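# Stand red can and pink cup on patches via airlocks

## Task

Set the red drink can upright on the cyan patch and the pink cup upright on the pink patch. An airlock door only opens while someone keeps the push plate matching its sign's colour pressed and that airlock's opposite door is closed.

## Robot and tools

Setup. Eight arms, arm1 to arm8, each an i2rt Big YAM with six arm joints and a five-finger right hand. Feet stand around the work area in the scene frame (metres, origin on the floor, +z up): arm1 (+0.601, +1.323), arm2 (+1.349, +0.593), arm3 (-0.598, +1.306), arm4 (-1.339, +0.609), arm5 (-0.595, -1.354), arm6 (-1.312, -0.599), arm7 (+0.592, -1.317), arm8 (+1.314, -0.597), foot heights 0.82 to 0.905. Each foot points along its own +x. The tabletops below the arms are at z=0.800. A hand reaches roughly 1.07 m from the joint-1 axis. Loose objects may occasionally get a brief shove from outside.

Airlocks. To get through, one arm must keep the push plate of the sign's colour pressed while the other door of that airlock stays shut. Plan a holder arm and a carrier arm. Never ram a door that cannot move.

Hand geometry. The hand point sits 0.045 m ahead of the palm. Its +z runs along straight fingers, +y leaves the palm, +x crosses the palm away from the thumb. Straight fingertips extend 0.06 to 0.07 m past the point along +z, about 0.06 m behind it along -y. A wrist bracket on the little-finger side juts out and can collide. With the thumb turned in front of the palm the hand wraps objects about 0.035 to 0.065 m thick; thumb tip against index pad can pinch light items. With joints 1, 5, 6 at zero and the hand level and forward, the palm faces down, thumb left. The wrist camera looks about 30 degrees off the fingers toward the thumb; joint6 near -1.3 puts it on top with an upright picture.

Tool move. Arguments: optional keys arm1..arm8 (each an object for that arm) and cameras. One arm's object may hold:
- joints: a dict of absolute targets by name. joint1_rad -2.879..2.879 (base yaw, positive counter-clockwise from above), joint2_rad 0..3.141 (shoulder), joint3_rad 0..3.019 (elbow), joint4_rad -1.692..1.57 (hand pitch, positive lifts fingers), joint5_rad -1.57..1.57 (sideways, positive to arm's right), joint6_rad -2.094..2.094 (roll, positive clockwise seen from behind), all in radians. Hand keys, unitless -1..1: hand_little, hand_ring, hand_middle, hand_index (+1 straight, -1 curled), hand_thumb_bend (+1 straight, -1 bent), hand_thumb_turn (+1 beside palm, -1 opposite the fingers). Settings: hand_force_limit -1..1, mapping to about 0..10 N fingertip stop force (0..15 N for the thumb motors); hand_speed -0.96..1, near zero at -1 rising linearly to full at +0.48. Start values are force 0 and speed -0.8. Close at -0.94 or slower for gentle grips; faster closing can overshoot the force several times.
- target: a single list of 7 numbers [x, y, z, qw, qx, qy, qz], an absolute pose of the hand point in the scene frame, reached by a straight path starting at the current hand_target. With target, joints may carry only hand keys, else the call is refused.
- speed: top path speed in m/s, 0.002..4.3, default 0.25; rotation capped at double that in rad/s.
- min_time_s: 0.1..8 s, the shortest duration for this arm's joint motions.
All arms in one call start together; hand paths finish together, within 10 s; an action lasts at most 15 s. Paths ignore obstacles and other arms, lag and can overshoot, especially with a straight arm. Joint moves run each joint at its own pace and may swing wide. Omitted arms or joints may still be driving to older targets. A move with no arm parts returns full state and all images.

Tool wait: seconds 0..10, plus cameras. Tool zoom_image: camera name and region [x0, y0, x1, y1] in pixels from top-left, at most 504 wide and high, only for a camera in the latest images. show_instructions shows reference pages. finished_scene (scene 1) ends the scene permanently; the goal must hold without help.

Cameras: arm1_cam_wrist..arm8_cam_wrist (fisheye, 672x504) and fixed cam_1..cam_4 (504x504) high at the four corners; "all" requests every one.

Reading results. "move" names arms given motion; "as last shown" means an arm was not commanded and its status reads "not commanded". "pictures" lists image order. hand is the measured hand pose, hand_target the pose at held joint targets. Status: done (within 1 cm and 2 degrees), off_target (resting short, maybe still pushing), time_out (a stop; "on_its_own" shows the target still pursued), not_followed, "joint command not followed" or "pose unreachable" (a safety check withheld the motion; hand motors still act). hand_stopped_by gives six words for little, ring, middle, index, thumb_bend, thumb_turn: moving, target, force, stalled, fault. The *_load_n values are fingertip forces in N, positive pushed open; a lost grip shows as loads near 0. Joint velocities in rad/s; "within noise" means still. Torques are rough. MOTOR HOT warns of heat; OVER-TEMPERATURE FAULT means the arm dropped; resend keys marked limit_stop_at_motor_heat.

Gripping. A finger motor moves only when its target changes by at least 0.002, stopping at the target or at hand_force_limit, then locks. To squeeze more, raise the force limit and send a target more closed than the reading; to loosen, send a more open one.

Cautions. If a call is refused or a stop occurs, later move, wait and finished_scene calls in that same reply are skipped. The scene keeps running while the operator thinks. Avoid hard contact between robots, and never close a hand on another robot's fingers. Do not knock anything out of the work area, drop the cup more than a few centimetres, release moving parts, hit fixed things hard, overload fingers, or keep arms stretched or straining until motors overheat.

Each tool is called after "Request:" by a JSON object that holds its "api" and its "payload".

Reference images:

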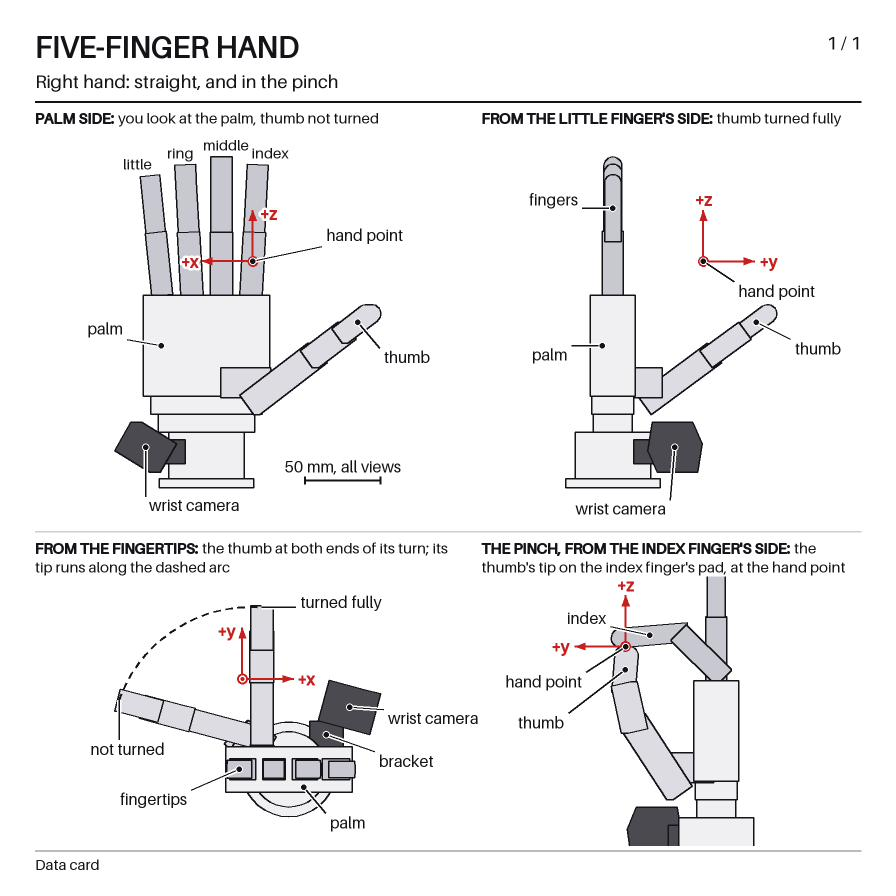

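## Session

Request:
{"api": "move", "payload": {"cameras": ["all"]}}

Scene clock: 0.00 s.
Joint torques (N m): no reading
Heat: arm1: hottest joint2_rad 39 °C; arm2: hottest joint2_rad 39 °C; arm3: hottest joint1_rad 39 °C; arm4: hottest joint3_rad 38 °C; arm5: hottest joint4_rad 37 °C; arm6: hottest joint2_rad 39 °C; arm7: hottest joint2_rad 37 °C; arm8: hottest joint2_rad 41 °C.
Joint velocities: within noise
arm1.joint_positions: joint1_rad=+0.564 joint2_rad=+0.634 joint3_rad=+1.381 joint4_rad=-1.536 joint5_rad=+0.000 joint6_rad=-1.200 hand_little=+1.000 hand_ring=+1.000 hand_middle=+1.000 hand_index=+1.000 hand_thumb_turn=+1.000 hand_thumb_bend=+1.000 hand_force_limit=+0.000 hand_speed=-0.800
arm1.joint_status: not commanded
arm1.hand_stopped_by: target,target,target,target,target,target
arm1.little_load_n: 0.0
arm1.ring_load_n: 0.0
arm1.middle_load_n: 0.0
arm1.index_load_n: 0.0
arm1.thumb_bend_load_n: 0.0
arm1.thumb_turn_load_n: 0.0
arm1.hand: x=+0.5336 y=+1.1435 z=+1.3491 quat_wxyz=(+0.240, +0.470, -0.795, +0.300) (m; scene frame)
arm1.hand_target: x=+0.5336 y=+1.1435 z=+1.3568 quat_wxyz=(+0.246, +0.468, -0.791, +0.308) (m; scene frame)
arm1.hand_status: not commanded
arm2.joint_positions: joint1_rad=-0.740 joint2_rad=+0.580 joint3_rad=+1.407 joint4_rad=-1.536 joint5_rad=+0.000 joint6_rad=-1.200 hand_little=+1.000 hand_ring=+1.000 hand_middle=+1.000 hand_index=+1.000 hand_thumb_turn=+1.000 hand_thumb_bend=+1.000 hand_force_limit=+0.000 hand_speed=-0.800
arm2.joint_status: not commanded
arm2.hand_stopped_by: target,target,target,target,target,target
arm2.little_load_n: 0.0
arm2.ring_load_n: 0.0
arm2.middle_load_n: 0.0
arm2.index_load_n: 0.0
arm2.thumb_bend_load_n: 0.0
arm2.thumb_turn_load_n: 0.0
arm2.hand: x=+1.1797 y=+0.6319 z=+1.3434 quat_wxyz=(+0.413, -0.151, -0.894, +0.085) (m; scene frame)
arm2.hand_target: x=+1.1796 y=+0.6319 z=+1.3522 quat_wxyz=(+0.423, -0.150, -0.889, +0.087) (m; scene frame)
arm2.hand_status: not commanded
arm3.joint_positions: joint1_rad=-0.812 joint2_rad=+0.640 joint3_rad=+1.406 joint4_rad=-1.536 joint5_rad=+0.000 joint6_rad=-1.200 hand_little=+1.000 hand_ring=+1.000 hand_middle=+1.000 hand_index=+1.000 hand_thumb_turn=+1.000 hand_thumb_bend=+1.000 hand_force_limit=+0.000 hand_speed=-0.800
arm3.joint_status: not commanded
arm3.hand_stopped_by: target,target,target,target,target,target
arm3.little_load_n: 0.0
arm3.ring_load_n: 0.0
arm3.middle_load_n: 0.0
arm3.index_load_n: 0.0
arm3.thumb_bend_load_n: 0.0
arm3.thumb_turn_load_n: 0.0
arm3.hand: x=-0.6604 y=+1.1152 z=+1.3497 quat_wxyz=(+0.239, +0.479, -0.789, +0.301) (m; scene frame)
arm3.hand_target: x=-0.6603 y=+1.1151 z=+1.3576 quat_wxyz=(+0.244, +0.477, -0.786, +0.309) (m; scene frame)
arm3.hand_status: not commanded
arm4.joint_positions: joint1_rad=+0.495 joint2_rad=+0.648 joint3_rad=+1.394 joint4_rad=-1.536 joint5_rad=+0.000 joint6_rad=-1.200 hand_little=+1.000 hand_ring=+1.000 hand_middle=+1.000 hand_index=+1.000 hand_thumb_turn=+1.000 hand_thumb_bend=+1.000 hand_force_limit=+0.000 hand_speed=-0.800
arm4.joint_status: not commanded
arm4.hand_stopped_by: target,target,target,target,target,target
arm4.little_load_n: 0.0
arm4.ring_load_n: 0.0
arm4.middle_load_n: 0.0
arm4.index_load_n: 0.0
arm4.thumb_bend_load_n: 0.0
arm4.thumb_turn_load_n: 0.0
arm4.hand: x=-1.1551 y=+0.5398 z=+1.3528 quat_wxyz=(-0.051, +0.896, -0.224, +0.381) (m; scene frame)
arm4.hand_target: x=-1.1544 y=+0.5397 z=+1.3626 quat_wxyz=(-0.052, +0.891, -0.222, +0.393) (m; scene frame)
arm4.hand_status: not commanded
arm5.joint_positions: joint1_rad=+0.586 joint2_rad=+0.584 joint3_rad=+1.330 joint4_rad=-1.536 joint5_rad=+0.000 joint6_rad=-1.200 hand_little=+1.000 hand_ring=+1.000 hand_middle=+1.000 hand_index=+1.000 hand_thumb_turn=+1.000 hand_thumb_bend=+1.000 hand_force_limit=+0.000 hand_speed=-0.800
arm5.joint_status: not commanded
arm5.hand_stopped_by: target,target,target,target,target,target
arm5.little_load_n: 0.0
arm5.ring_load_n: 0.0
arm5.middle_load_n: 0.0
arm5.index_load_n: 0.0
arm5.thumb_bend_load_n: 0.0
arm5.thumb_turn_load_n: 0.0
arm5.hand: x=-0.5186 y=-1.1923 z=+1.2523 quat_wxyz=(-0.291, +0.810, +0.443, +0.251) (m; scene frame)
arm5.hand_target: x=-0.5185 y=-1.1916 z=+1.2624 quat_wxyz=(-0.300, +0.806, +0.440, +0.258) (m; scene frame)
arm5.hand_status: not commanded
arm6.joint_positions: joint1_rad=-0.129 joint2_rad=+0.644 joint3_rad=+1.450 joint4_rad=-1.536 joint5_rad=+0.000 joint6_rad=-1.200 hand_little=+1.000 hand_ring=+1.000 hand_middle=+1.000 hand_index=+1.000 hand_thumb_turn=+1.000 hand_thumb_bend=+1.000 hand_force_limit=+0.000 hand_speed=-0.800
arm6.joint_status: not commanded
arm6.hand_stopped_by: target,target,target,target,target,target
arm6.little_load_n: 0.0
arm6.ring_load_n: 0.0
arm6.middle_load_n: 0.0
arm6.index_load_n: 0.0
arm6.thumb_bend_load_n: 0.0
arm6.thumb_turn_load_n: 0.0
arm6.hand: x=-1.1227 y=-0.5455 z=+1.2893 quat_wxyz=(-0.184, +0.910, +0.073, +0.365) (m; scene frame)
arm6.hand_target: x=-1.1234 y=-0.5460 z=+1.2958 quat_wxyz=(-0.187, +0.906, +0.073, +0.372) (m; scene frame)
arm6.hand_status: not commanded
arm7.joint_positions: joint1_rad=-0.120 joint2_rad=+0.579 joint3_rad=+1.366 joint4_rad=-1.536 joint5_rad=+0.000 joint6_rad=-1.200 hand_little=+1.000 hand_ring=+1.000 hand_middle=+1.000 hand_index=+1.000 hand_thumb_turn=+1.000 hand_thumb_bend=+1.000 hand_force_limit=+0.000 hand_speed=-0.800
arm7.joint_status: not commanded
arm7.hand_stopped_by: target,target,target,target,target,target
arm7.little_load_n: 0.0
arm7.ring_load_n: 0.0
arm7.middle_load_n: 0.0
arm7.index_load_n: 0.0
arm7.thumb_bend_load_n: 0.0
arm7.thumb_turn_load_n: 0.0
arm7.hand: x=+0.5458 y=-1.1445 z=+1.3421 quat_wxyz=(-0.382, +0.590, +0.700, +0.126) (m; scene frame)
arm7.hand_target: x=+0.5459 y=-1.1446 z=+1.3498 quat_wxyz=(-0.391, +0.588, +0.697, +0.129) (m; scene frame)
arm7.hand_status: not commanded
arm8.joint_positions: joint1_rad=+1.035 joint2_rad=+0.619 joint3_rad=+1.369 joint4_rad=-1.536 joint5_rad=+0.000 joint6_rad=-1.200 hand_little=+1.000 hand_ring=+1.000 hand_middle=+1.000 hand_index=+1.000 hand_thumb_turn=+1.000 hand_thumb_bend=+1.000 hand_force_limit=+0.000 hand_speed=-0.800
arm8.joint_status: not commanded
arm8.hand_stopped_by: target,target,target,target,target,target
arm8.little_load_n: 0.0
arm8.ring_load_n: 0.0
arm8.middle_load_n: 0.0
arm8.index_load_n: 0.0
arm8.thumb_bend_load_n: 0.0
arm8.thumb_turn_load_n: 0.0
arm8.hand: x=+1.1228 y=-0.6225 z=+1.3080 quat_wxyz=(-0.356, +0.006, +0.925, -0.133) (m; scene frame)
arm8.hand_target: x=+1.1222 y=-0.6227 z=+1.3185 quat_wxyz=(-0.368, +0.006, +0.920, -0.137) (m; scene frame)
arm8.hand_status: not commanded
pictures: arm1_cam_wrist, arm2_cam_wrist, arm3_cam_wrist, arm4_cam_wrist, arm5_cam_wrist, arm6_cam_wrist, arm7_cam_wrist, arm8_cam_wrist, cam_1, cam_2, cam_3, cam_4

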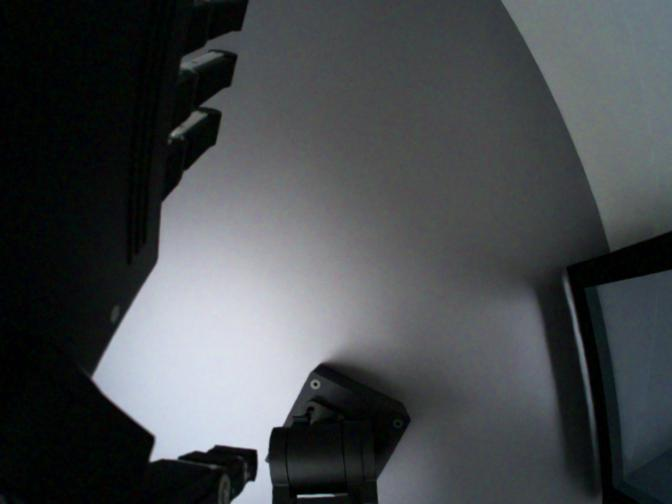

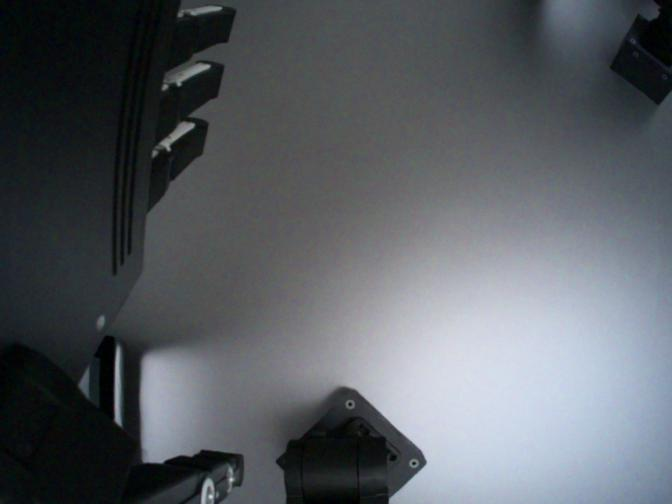

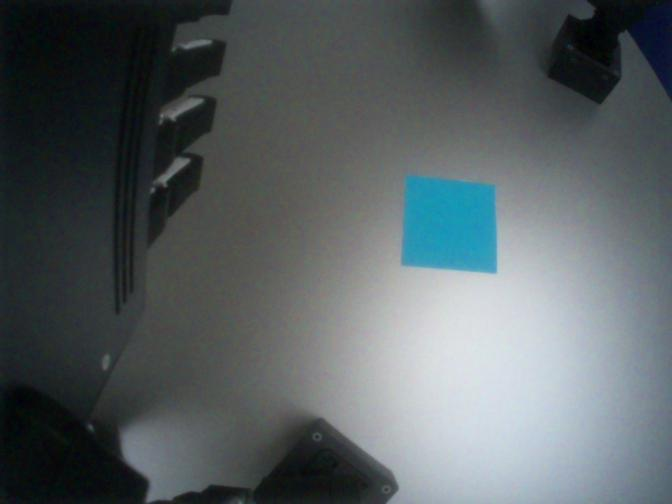

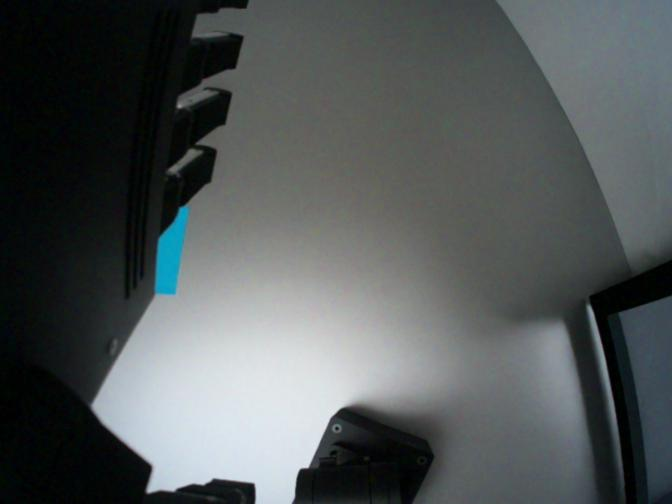

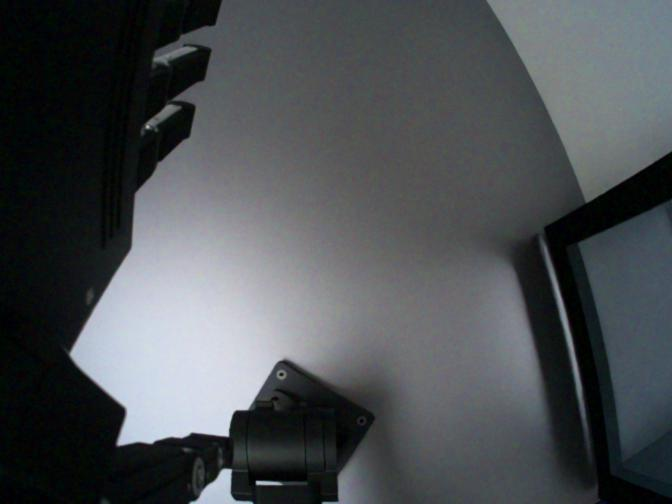

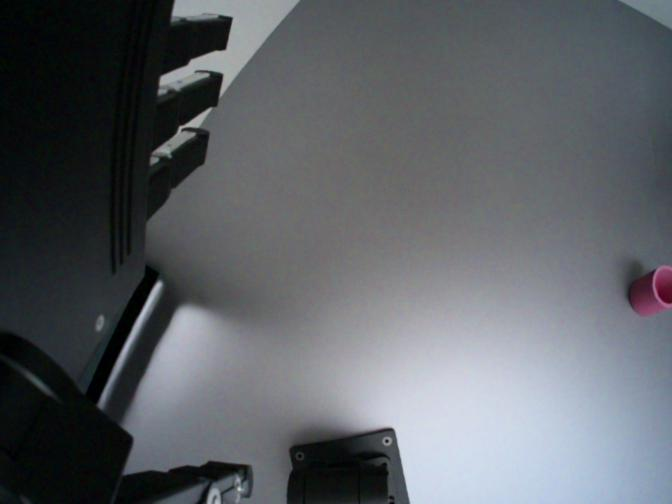

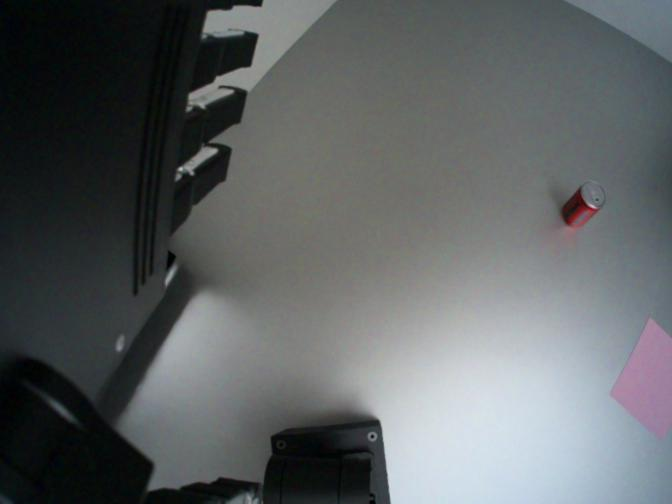

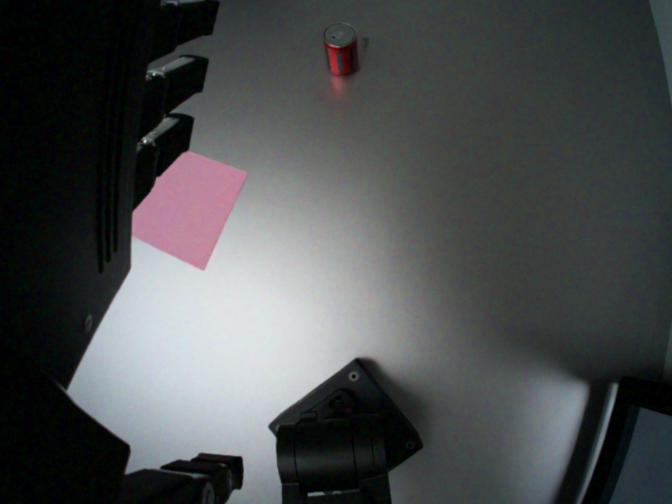

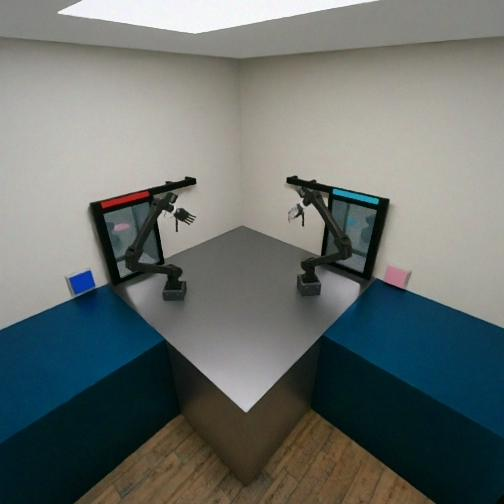

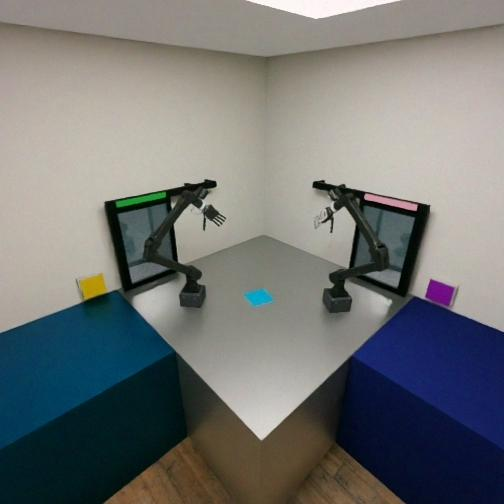

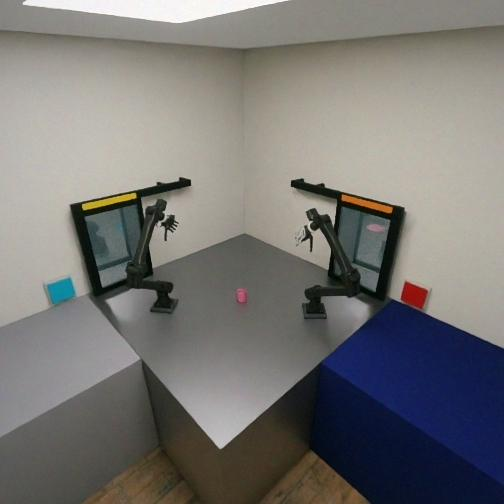

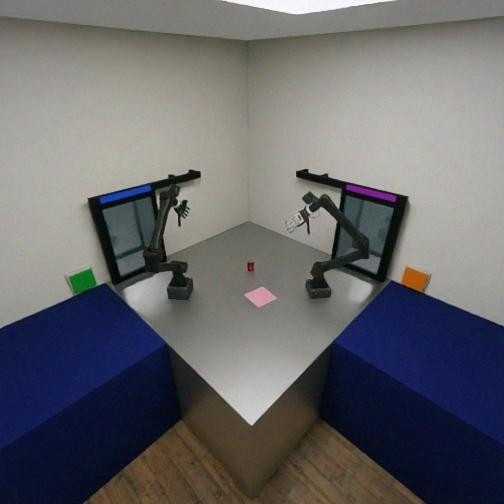

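Request:
{"api": "zoom_image", "payload": {"camera": "cam_1", "region": [60, 160, 220, 320]}}

Request:
{"api": "zoom_image", "payload": {"camera": "cam_1", "region": [270, 160, 430, 320]}}

Request:
{"api": "zoom_image", "payload": {"camera": "cam_2", "region": [70, 170, 230, 330]}}

Request:
{"api": "zoom_image", "payload": {"camera": "cam_2", "region": [300, 160, 470, 330]}}

Request:
{"api": "zoom_image", "payload": {"camera": "cam_3", "region": [40, 160, 210, 330]}}

Request:
{"api": "zoom_image", "payload": {"camera": "cam_3", "region": [280, 160, 450, 330]}}

Request:
{"api": "zoom_image", "payload": {"camera": "cam_4", "region": [60, 160, 230, 330]}}

Request:
{"api": "zoom_image", "payload": {"camera": "cam_4", "region": [270, 160, 440, 330]}}

Scaled by 3.150 from the camera's image (finer frame: 720x720).

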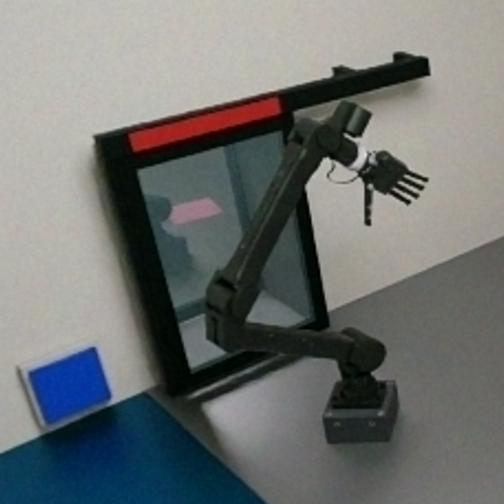

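Scaled by 3.150 from the camera's image (finer frame: 720x720).

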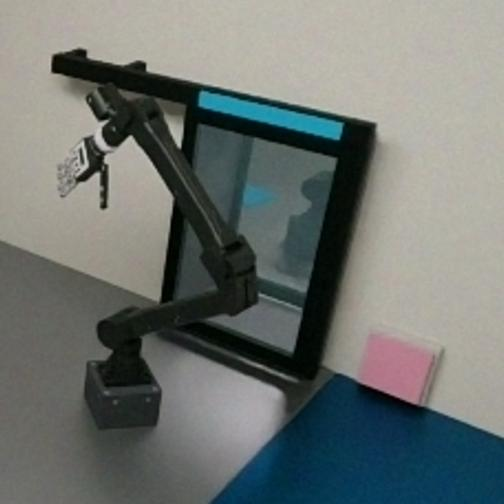

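Scaled by 3.150 from the camera's image (finer frame: 720x720).

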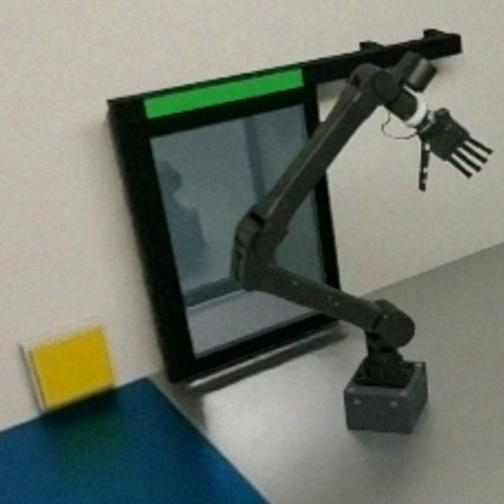

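Scaled by 2.965 from the camera's image (finer frame: 720x720).

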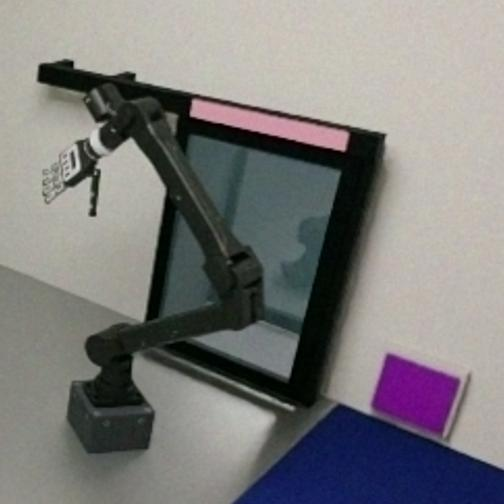

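Scaled by 2.965 from the camera's image (finer frame: 720x720).

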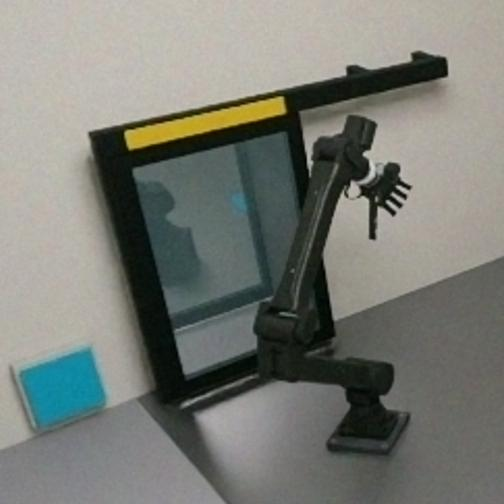

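Scaled by 2.965 from the camera's image (finer frame: 720x720).

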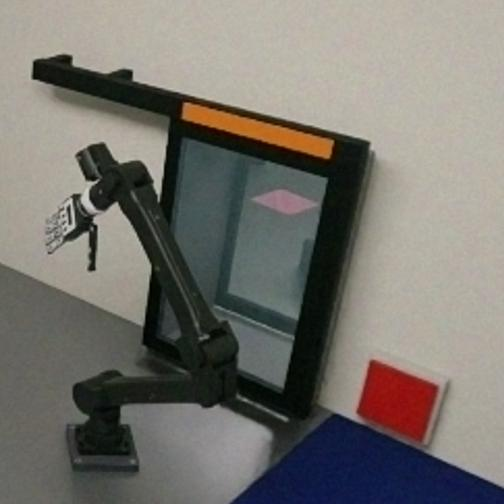

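Scaled by 2.965 from the camera's image (finer frame: 720x720).

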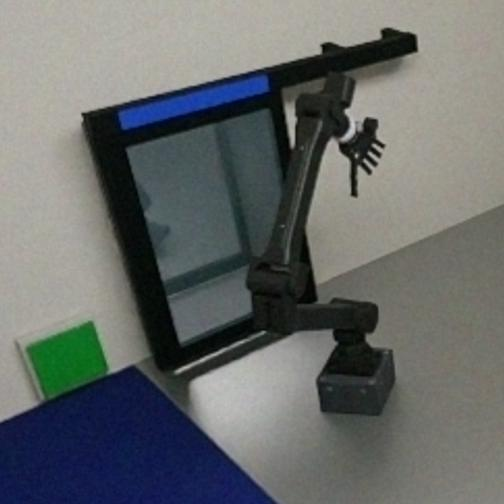

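Scaled by 2.965 from the camera's image (finer frame: 720x720).

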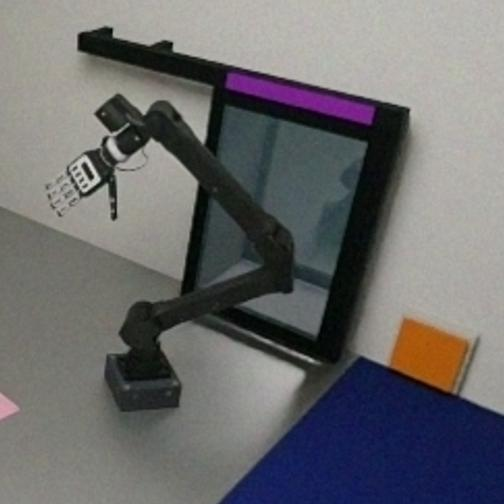

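Request:
{"api": "zoom_image", "payload": {"camera": "cam_4", "region": [220, 240, 290, 310]}}

Request:
{"api": "zoom_image", "payload": {"camera": "cam_3", "region": [210, 260, 280, 330]}}

Request:
{"api": "zoom_image", "payload": {"camera": "arm8_cam_wrist", "region": [280, 0, 400, 120]}}

Request:
{"api": "zoom_image", "payload": {"camera": "arm6_cam_wrist", "region": [572, 240, 672, 340]}}

Request:
{"api": "zoom_image", "payload": {"camera": "cam_4", "region": [85, 240, 165, 320]}}

Scaled by 7.200 from the camera's image (finer frame: 720x720).

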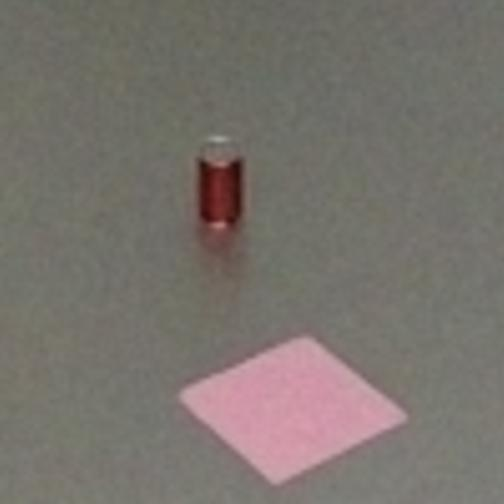

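Scaled by 7.200 from the camera's image (finer frame: 720x720).

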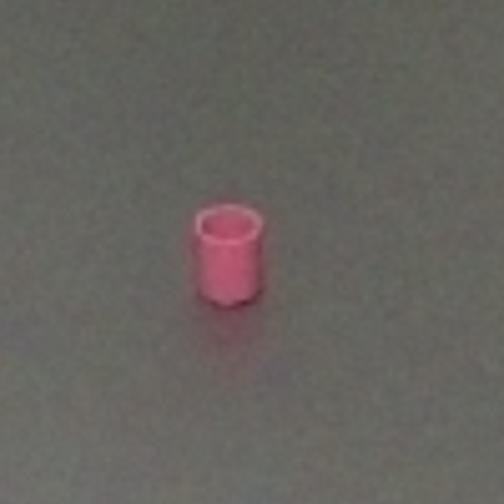

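Scaled by 4.200 from the camera's image (finer frame: 960x720).

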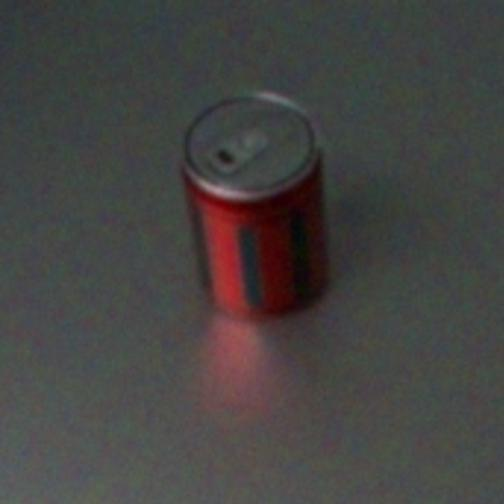

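Scaled by 5.040 from the camera's image (finer frame: 960x720).

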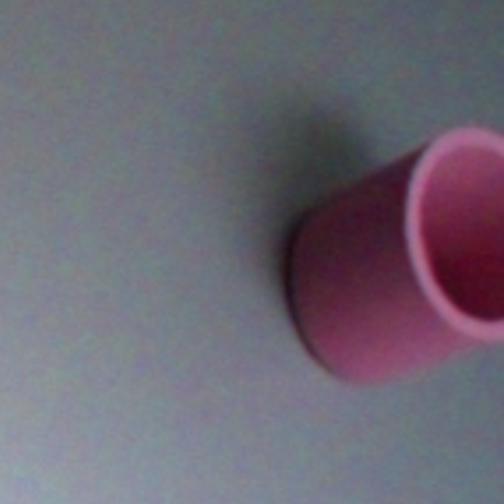

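Scaled by 6.300 from the camera's image (finer frame: 720x720).

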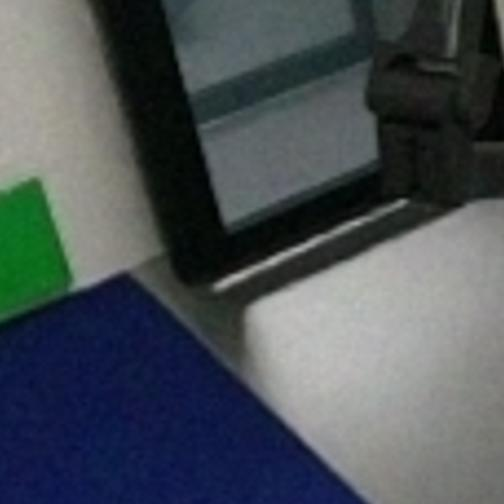

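Request:
{"api": "move", "payload": {"arm1": {"joints": {"joint1_rad": -1.66, "joint6_rad": -0.79, "hand_little": -1, "hand_ring": -1, "hand_middle": -1, "hand_index": -1, "hand_speed": 0.2}, "min_time_s": 3}, "arm2": {"joints": {"joint1_rad": 1.58, "joint6_rad": 0.79, "hand_little": -1, "hand_ring": -1, "hand_middle": -1, "hand_index": -1, "hand_speed": 0.2}, "min_time_s": 3}, "arm3": {"joints": {"joint1_rad": 1.71, "joint6_rad": 0.8, "hand_little": -1, "hand_ring": -1, "hand_middle": -1, "hand_index": -1, "hand_speed": 0.2}, "min_time_s": 3}, "arm4": {"joints": {"joint1_rad": -0.96, "joint6_rad": -1.57, "hand_thumb_turn": -1, "hand_speed": 0.2}, "min_time_s": 3}, "arm5": {"joints": {"joint1_rad": -0.78, "joint6_rad": -1.57, "hand_thumb_turn": -1, "hand_speed": 0.2}, "min_time_s": 3}, "arm6": {"joints": {"joint1_rad": -1.61, "joint6_rad": -1.57, "hand_thumb_turn": -1, "hand_speed": 0.2}, "min_time_s": 3}, "arm7": {"joints": {"joint1_rad": -0.99, "joint6_rad": -1.57, "hand_thumb_turn": -1, "hand_speed": 0.2}, "min_time_s": 3}, "arm8": {"joints": {"joint1_rad": -1.71, "joint6_rad": -0.8, "hand_little": -1, "hand_ring": -1, "hand_middle": -1, "hand_index": -1, "hand_speed": 0.2}, "min_time_s": 3}, "cameras": ["all"]}}

Scene clock: 340.90 s.
Joint torques (N m): arm1=[-1.2 2.37 9.54 2.36 0.15 0.04] | arm2=[0.97 3.55 6.63 2.24 -0.08 0.17] | arm3=[0.79 1.44 7.76 1.13 -0.11 0.26] | arm4=[-2.2 1.61 7.88 1.87 0.11 -0.11] | arm5=[0.91 4.07 8.36 2.32 0.02 -0.3] | arm6=[0.62 2.49 9.28 1.63 0.07 -0.17] | arm7=[0.03 1.49 8.8 2.29 0.11 -0.19] | arm8=[1.08 3.19 10.65 2.37 0.08 0.13]
Heat: arm1: hottest joint2_rad 37 °C; arm2: hottest joint3_rad 38 °C; arm3: hottest joint3_rad 43 °C; arm4: hottest joint3_rad 42 °C; arm5: hottest joint3_rad 40 °C; arm6: hottest joint3_rad 44 °C; arm7: hottest joint2_rad 36 °C; arm8: hottest joint2_rad 39 °C.
move: arm1 done; arm2 done; arm3 done; arm4 done; arm5 done; arm6 done; arm7 done; arm8 done
Joint velocities: within noise
arm1.joint_positions: joint1_rad=-1.649 joint2_rad=+0.634 joint3_rad=+1.381 joint4_rad=-1.536 joint5_rad=+0.000 joint6_rad=-0.799 hand_little=-1.000 hand_ring=-1.000 hand_middle=-1.000 hand_index=-1.000 hand_thumb_turn=+1.000 hand_thumb_bend=+1.000 hand_force_limit=+0.000 hand_speed=+0.200
arm1.joint_status: all done
arm1.hand_stopped_by: target,target,target,target,target,target
arm1.little_load_n: 0.0
arm1.ring_load_n: 0.0
arm1.middle_load_n: 0.0
arm1.index_load_n: 0.0
arm1.thumb_bend_load_n: 0.0
arm1.thumb_turn_load_n: -0.5
arm1.hand: x=+0.4908 y=+1.4683 z=+1.3376 quat_wxyz=(+0.381, -0.648, -0.660, +0.003)
arm1.hand_target: x=+0.4919 y=+1.4693 z=+1.3450 quat_wxyz=(+0.390, -0.652, -0.650, +0.003)
arm1.hand_status: not commanded
arm2.joint_positions: joint1_rad=+1.570 joint2_rad=+0.580 joint3_rad=+1.407 joint4_rad=-1.536 joint5_rad=+0.000 joint6_rad=+0.778 hand_little=-1.000 hand_ring=-1.000 hand_middle=-1.000 hand_index=-1.000 hand_thumb_turn=+1.000 hand_thumb_bend=+1.000 hand_force_limit=+0.000 hand_speed=+0.200
arm2.joint_status: all done
arm2.hand_stopped_by: target,target,target,target,target,target
arm2.little_load_n: 0.0
arm2.ring_load_n: 0.0
arm2.middle_load_n: 0.0
arm2.index_load_n: 0.0
arm2.thumb_bend_load_n: 0.0
arm2.thumb_turn_load_n: -0.5
arm2.hand: x=+1.5319 y=+0.5015 z=+1.3628 quat_wxyz=(-0.289, +0.000, -0.910, +0.298)
arm2.hand_target: x=+1.5331 y=+0.5033 z=+1.3727 quat_wxyz=(-0.300, -0.001, -0.905, +0.302)
arm2.hand_status: not commanded
arm3.joint_positions: joint1_rad=+1.697 joint2_rad=+0.640 joint3_rad=+1.406 joint4_rad=-1.536 joint5_rad=+0.000 joint6_rad=+0.791 hand_little=-1.000 hand_ring=-1.000 hand_middle=-1.000 hand_index=-1.000 hand_thumb_turn=+1.000 hand_thumb_bend=+1.000 hand_force_limit=+0.000 hand_speed=+0.200
arm3.joint_status: all done
arm3.hand_stopped_by: target,target,target,target,target,target
arm3.little_load_n: 0.0
arm3.ring_load_n: 0.0
arm3.middle_load_n: 0.0
arm3.index_load_n: 0.0
arm3.thumb_bend_load_n: -0.5
arm3.thumb_turn_load_n: 0.0
arm3.hand: x=-0.4959 y=+1.4993 z=+1.3745 quat_wxyz=(-0.390, +0.659, -0.642, -0.016)
arm3.hand_target: x=-0.4986 y=+1.5005 z=+1.3833 quat_wxyz=(-0.400, +0.658, -0.638, -0.020)
arm3.hand_status: not commanded
arm4.joint_positions: joint1_rad=-0.946 joint2_rad=+0.648 joint3_rad=+1.394 joint4_rad=-1.536 joint5_rad=+0.000 joint6_rad=-1.561 hand_little=+1.000 hand_ring=+1.000 hand_middle=+1.000 hand_index=+1.000 hand_thumb_turn=-1.000 hand_thumb_bend=+1.000 hand_force_limit=+0.000 hand_speed=+0.200
arm4.joint_status: all done
arm4.hand_stopped_by: target,target,target,target,target,target
arm4.little_load_n: 0.0
arm4.ring_load_n: 0.0
arm4.middle_load_n: 0.0
arm4.index_load_n: 0.0
arm4.thumb_bend_load_n: 0.0
arm4.thumb_turn_load_n: 0.0
arm4.hand: x=-1.4002 y=+0.3988 z=+1.3637 quat_wxyz=(+0.262, +0.654, -0.654, +0.274)
arm4.hand_target: x=-1.4036 y=+0.3988 z=+1.3742 quat_wxyz=(+0.274, +0.649, -0.652, +0.279)
arm4.hand_status: not commanded
arm5.joint_positions: joint1_rad=-0.772 joint2_rad=+0.584 joint3_rad=+1.330 joint4_rad=-1.536 joint5_rad=+0.000 joint6_rad=-1.562 hand_little=+1.000 hand_ring=+1.000 hand_middle=+1.000 hand_index=+1.000 hand_thumb_turn=-1.000 hand_thumb_bend=+1.000 hand_force_limit=+0.000 hand_speed=+0.200
arm5.joint_status: all done
arm5.hand_stopped_by: target,target,target,target,target,target
arm5.little_load_n: 0.0
arm5.ring_load_n: 0.0
arm5.middle_load_n: 0.0
arm5.index_load_n: 0.0
arm5.thumb_bend_load_n: -0.5
arm5.thumb_turn_load_n: 0.5
arm5.hand: x=-0.4080 y=-1.4147 z=+1.2655 quat_wxyz=(-0.006, +0.923, -0.001, +0.385)
arm5.hand_target: x=-0.4078 y=-1.4166 z=+1.2763 quat_wxyz=(-0.003, +0.918, -0.001, +0.397)
arm5.hand_status: not commanded
arm6.joint_positions: joint1_rad=-1.600 joint2_rad=+0.644 joint3_rad=+1.450 joint4_rad=-1.536 joint5_rad=+0.000 joint6_rad=-1.556 hand_little=+1.000 hand_ring=+1.000 hand_middle=+1.000 hand_index=+1.000 hand_thumb_turn=-1.000 hand_thumb_bend=+1.000 hand_force_limit=+0.000 hand_speed=+0.200
arm6.joint_status: all done
arm6.hand_stopped_by: target,target,target,target,target,target
arm6.little_load_n: 0.0
arm6.ring_load_n: 0.0
arm6.middle_load_n: 0.0
arm6.index_load_n: 0.0
arm6.thumb_bend_load_n: 0.0
arm6.thumb_turn_load_n: 0.0
arm6.hand: x=-1.2374 y=-0.8028 z=+1.3012 quat_wxyz=(+0.178, +0.814, -0.419, +0.361)
arm6.hand_target: x=-1.2402 y=-0.8034 z=+1.3085 quat_wxyz=(+0.186, +0.811, -0.416, +0.366)
arm6.hand_status: not commanded
arm7.joint_positions: joint1_rad=-0.976 joint2_rad=+0.579 joint3_rad=+1.366 joint4_rad=-1.536 joint5_rad=+0.000 joint6_rad=-1.560 hand_little=+1.000 hand_ring=+1.000 hand_middle=+1.000 hand_index=+1.000 hand_thumb_turn=-1.000 hand_thumb_bend=+1.000 hand_force_limit=+0.000 hand_speed=+0.200
arm7.joint_status: all done
arm7.hand_stopped_by: target,target,target,target,target,target
arm7.little_load_n: 0.0
arm7.ring_load_n: 0.0
arm7.middle_load_n: 0.0
arm7.index_load_n: 0.0
arm7.thumb_bend_load_n: 0.0
arm7.thumb_turn_load_n: 0.0
arm7.hand: x=+0.7115 y=-1.1575 z=+1.3544 quat_wxyz=(-0.240, +0.746, +0.534, +0.318)
arm7.hand_target: x=+0.7141 y=-1.1591 z=+1.3628 quat_wxyz=(-0.241, +0.743, +0.531, +0.328)
arm7.hand_status: not commanded
arm8.joint_positions: joint1_rad=-1.697 joint2_rad=+0.619 joint3_rad=+1.369 joint4_rad=-1.536 joint5_rad=+0.000 joint6_rad=-0.811 hand_little=-1.000 hand_ring=-1.000 hand_middle=-1.000 hand_index=-1.000 hand_thumb_turn=+1.000 hand_thumb_bend=+1.000 hand_force_limit=+0.000 hand_speed=+0.200
arm8.joint_status: all done
arm8.hand_stopped_by: target,target,target,target,target,target
arm8.little_load_n: 0.0
arm8.ring_load_n: 0.0
arm8.middle_load_n: 0.0
arm8.index_load_n: 0.0
arm8.thumb_bend_load_n: -0.5
arm8.thumb_turn_load_n: 0.0
arm8.hand: x=+1.4562 y=-0.4944 z=+1.3002 quat_wxyz=(-0.267, +0.923, +0.002, +0.278)
arm8.hand_target: x=+1.4575 y=-0.4954 z=+1.3104 quat_wxyz=(-0.275, +0.917, -0.009, +0.287)
arm8.hand_status: not commanded
pictures: arm1_cam_wrist, arm2_cam_wrist, arm3_cam_wrist, arm4_cam_wrist, arm5_cam_wrist, arm6_cam_wrist, arm7_cam_wrist, arm8_cam_wrist, cam_1, cam_2, cam_3, cam_4
arm1_cam_wrist: T_world_to_cam=[[0.84908, 0.40186, -0.3429, -0.546], [0.38125, -0.91545, -0.12881, 1.32551], [-0.36567, -0.02136, -0.9305, 1.56829]] pos_world=[0.53172, 1.46636, 1.44281]
arm2_cam_wrist: T_world_to_cam=[[-0.06177, 0.74792, -0.66091, 0.61992], [0.42235, 0.61955, 0.66165, -1.86196], [0.90433, -0.23826, -0.35415, -0.66465]] pos_world=[1.42575, 0.53157, 1.40628]
arm3_cam_wrist: T_world_to_cam=[[-0.78625, -0.13011, -0.60405, 0.633], [-0.58473, 0.47266, 0.6593, -1.89876], [0.19973, 0.87159, -0.44771, -0.47546]] pos_world=[-0.51761, 1.39422, 1.42136]
arm4_cam_wrist: T_world_to_cam=[[-0.95815, -0.21678, 0.18696, -1.50933], [-0.25985, 0.93265, -0.25029, -0.38917], [-0.12011, -0.2884, -0.94995, 1.3562]] pos_world=[-1.38439, 0.42689, 1.4731]
arm5_cam_wrist: T_world_to_cam=[[0.20531, -0.95395, 0.2187, -1.54612], [-0.95635, -0.24303, -0.16228, -0.537], [0.20795, -0.17584, -0.9622, 1.17404]] pos_world=[-0.44028, -1.39898, 1.38066]
arm6_cam_wrist: T_world_to_cam=[[-0.67725, -0.71432, 0.1763, -1.64155], [-0.73138, 0.62752, -0.26702, -0.05761], [0.0801, -0.30979, -0.94743, 1.1962]] pos_world=[-1.24969, -0.76587, 1.40735]
arm7_cam_wrist: T_world_to_cam=[[0.9845, -0.08451, 0.15371, -1.00104], [-0.03403, -0.95166, -0.30525, -0.65659], [0.17208, 0.29528, -0.93978, 1.60443]] pos_world=[0.6871, -1.18322, 1.46127]
arm8_cam_wrist: T_world_to_cam=[[0.36793, -0.88048, -0.29897, -0.5862], [-0.92957, -0.34038, -0.14155, 1.36554], [0.02287, 0.32999, -0.94371, 1.46738]] pos_world=[1.45149, -0.53555, 1.40281]

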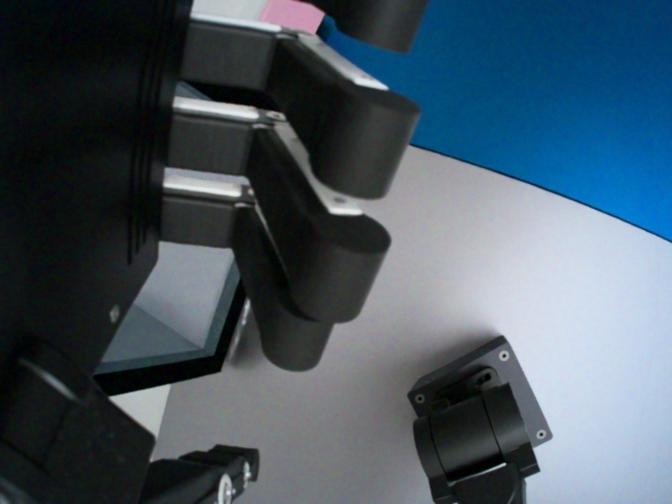

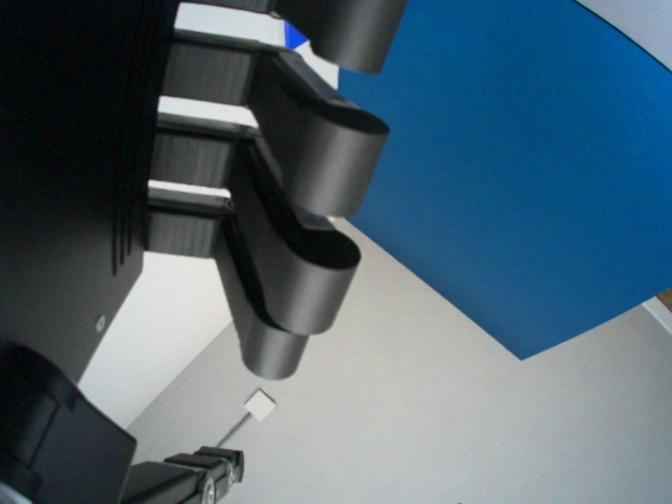

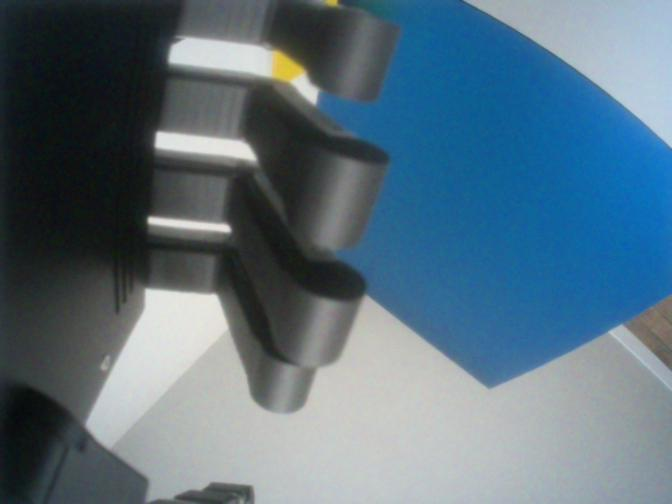

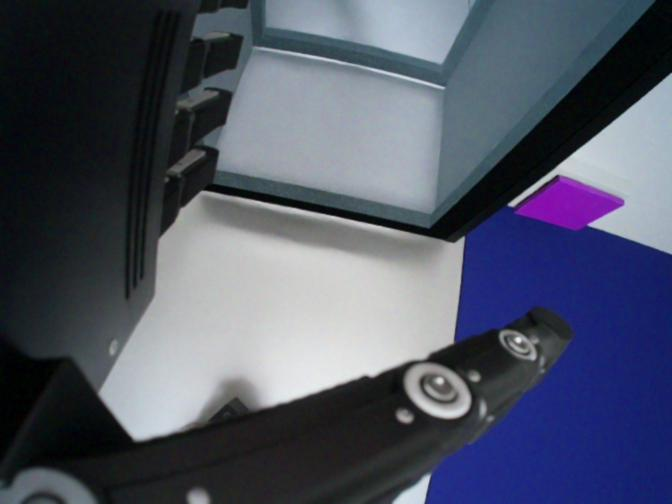

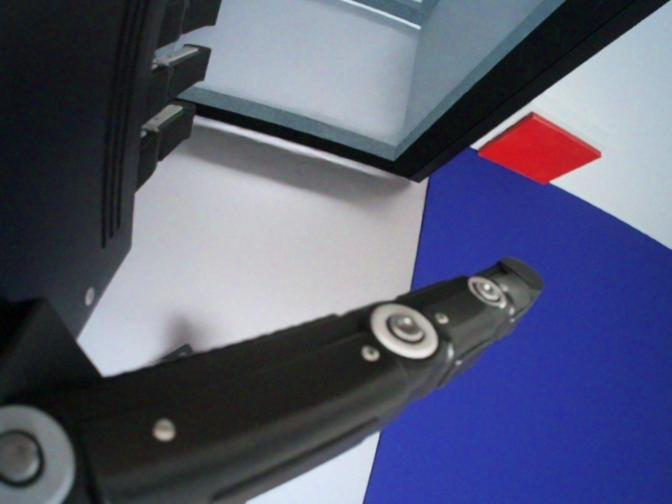

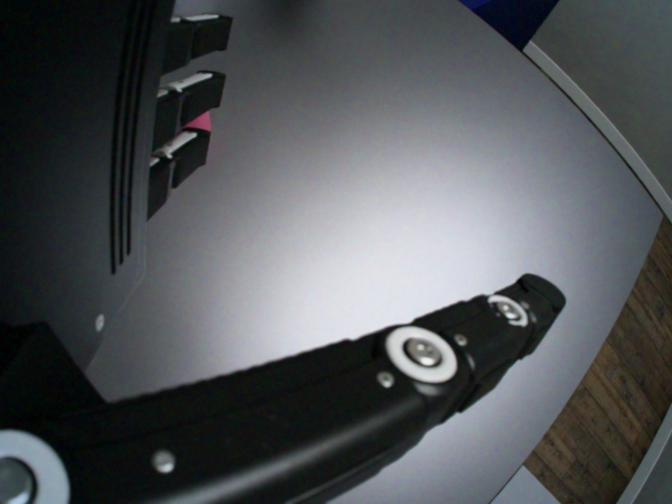

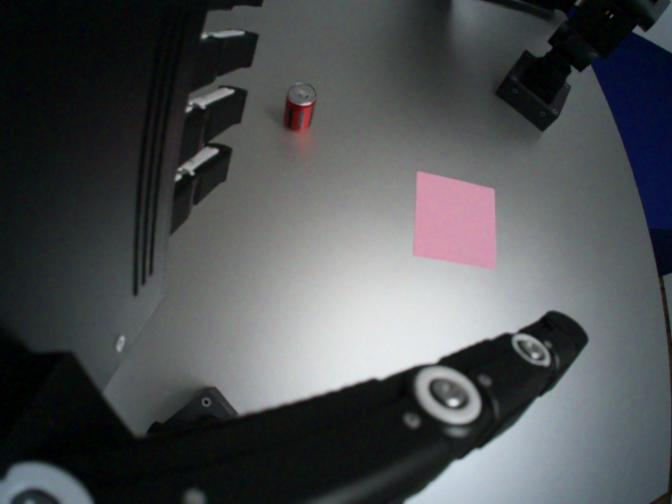

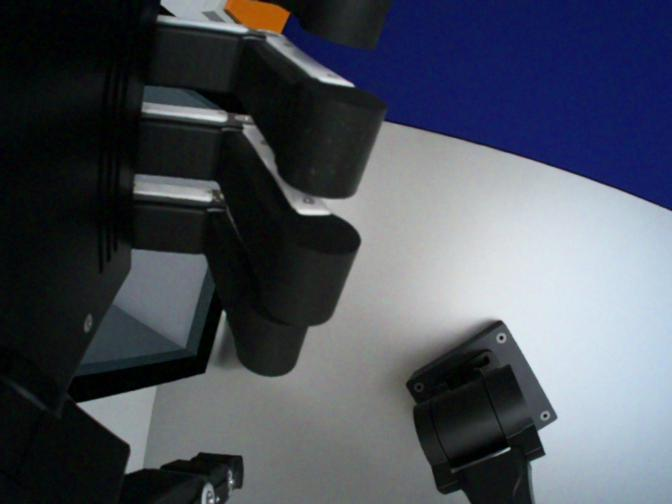

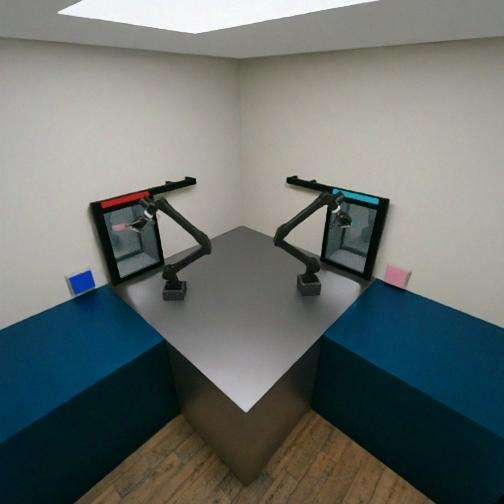

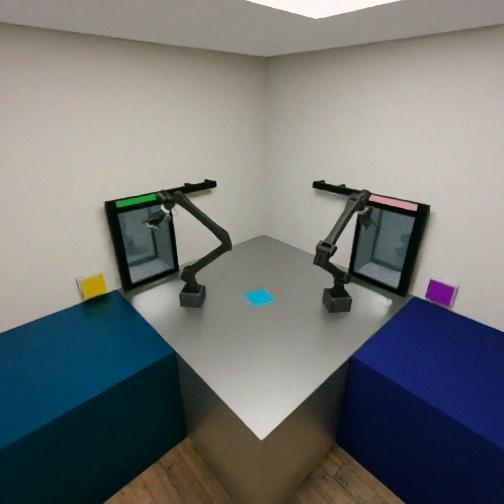

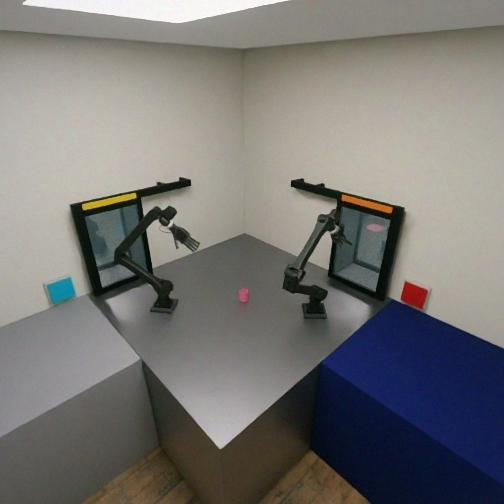

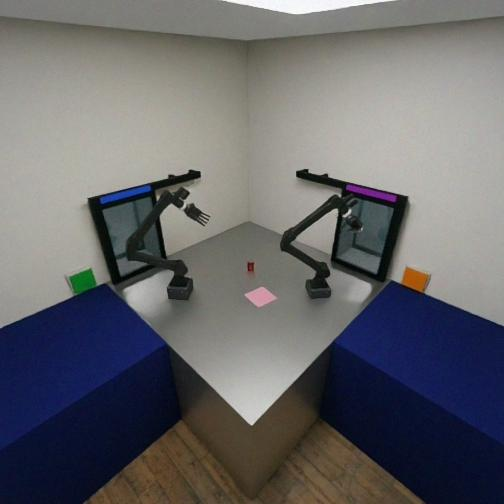

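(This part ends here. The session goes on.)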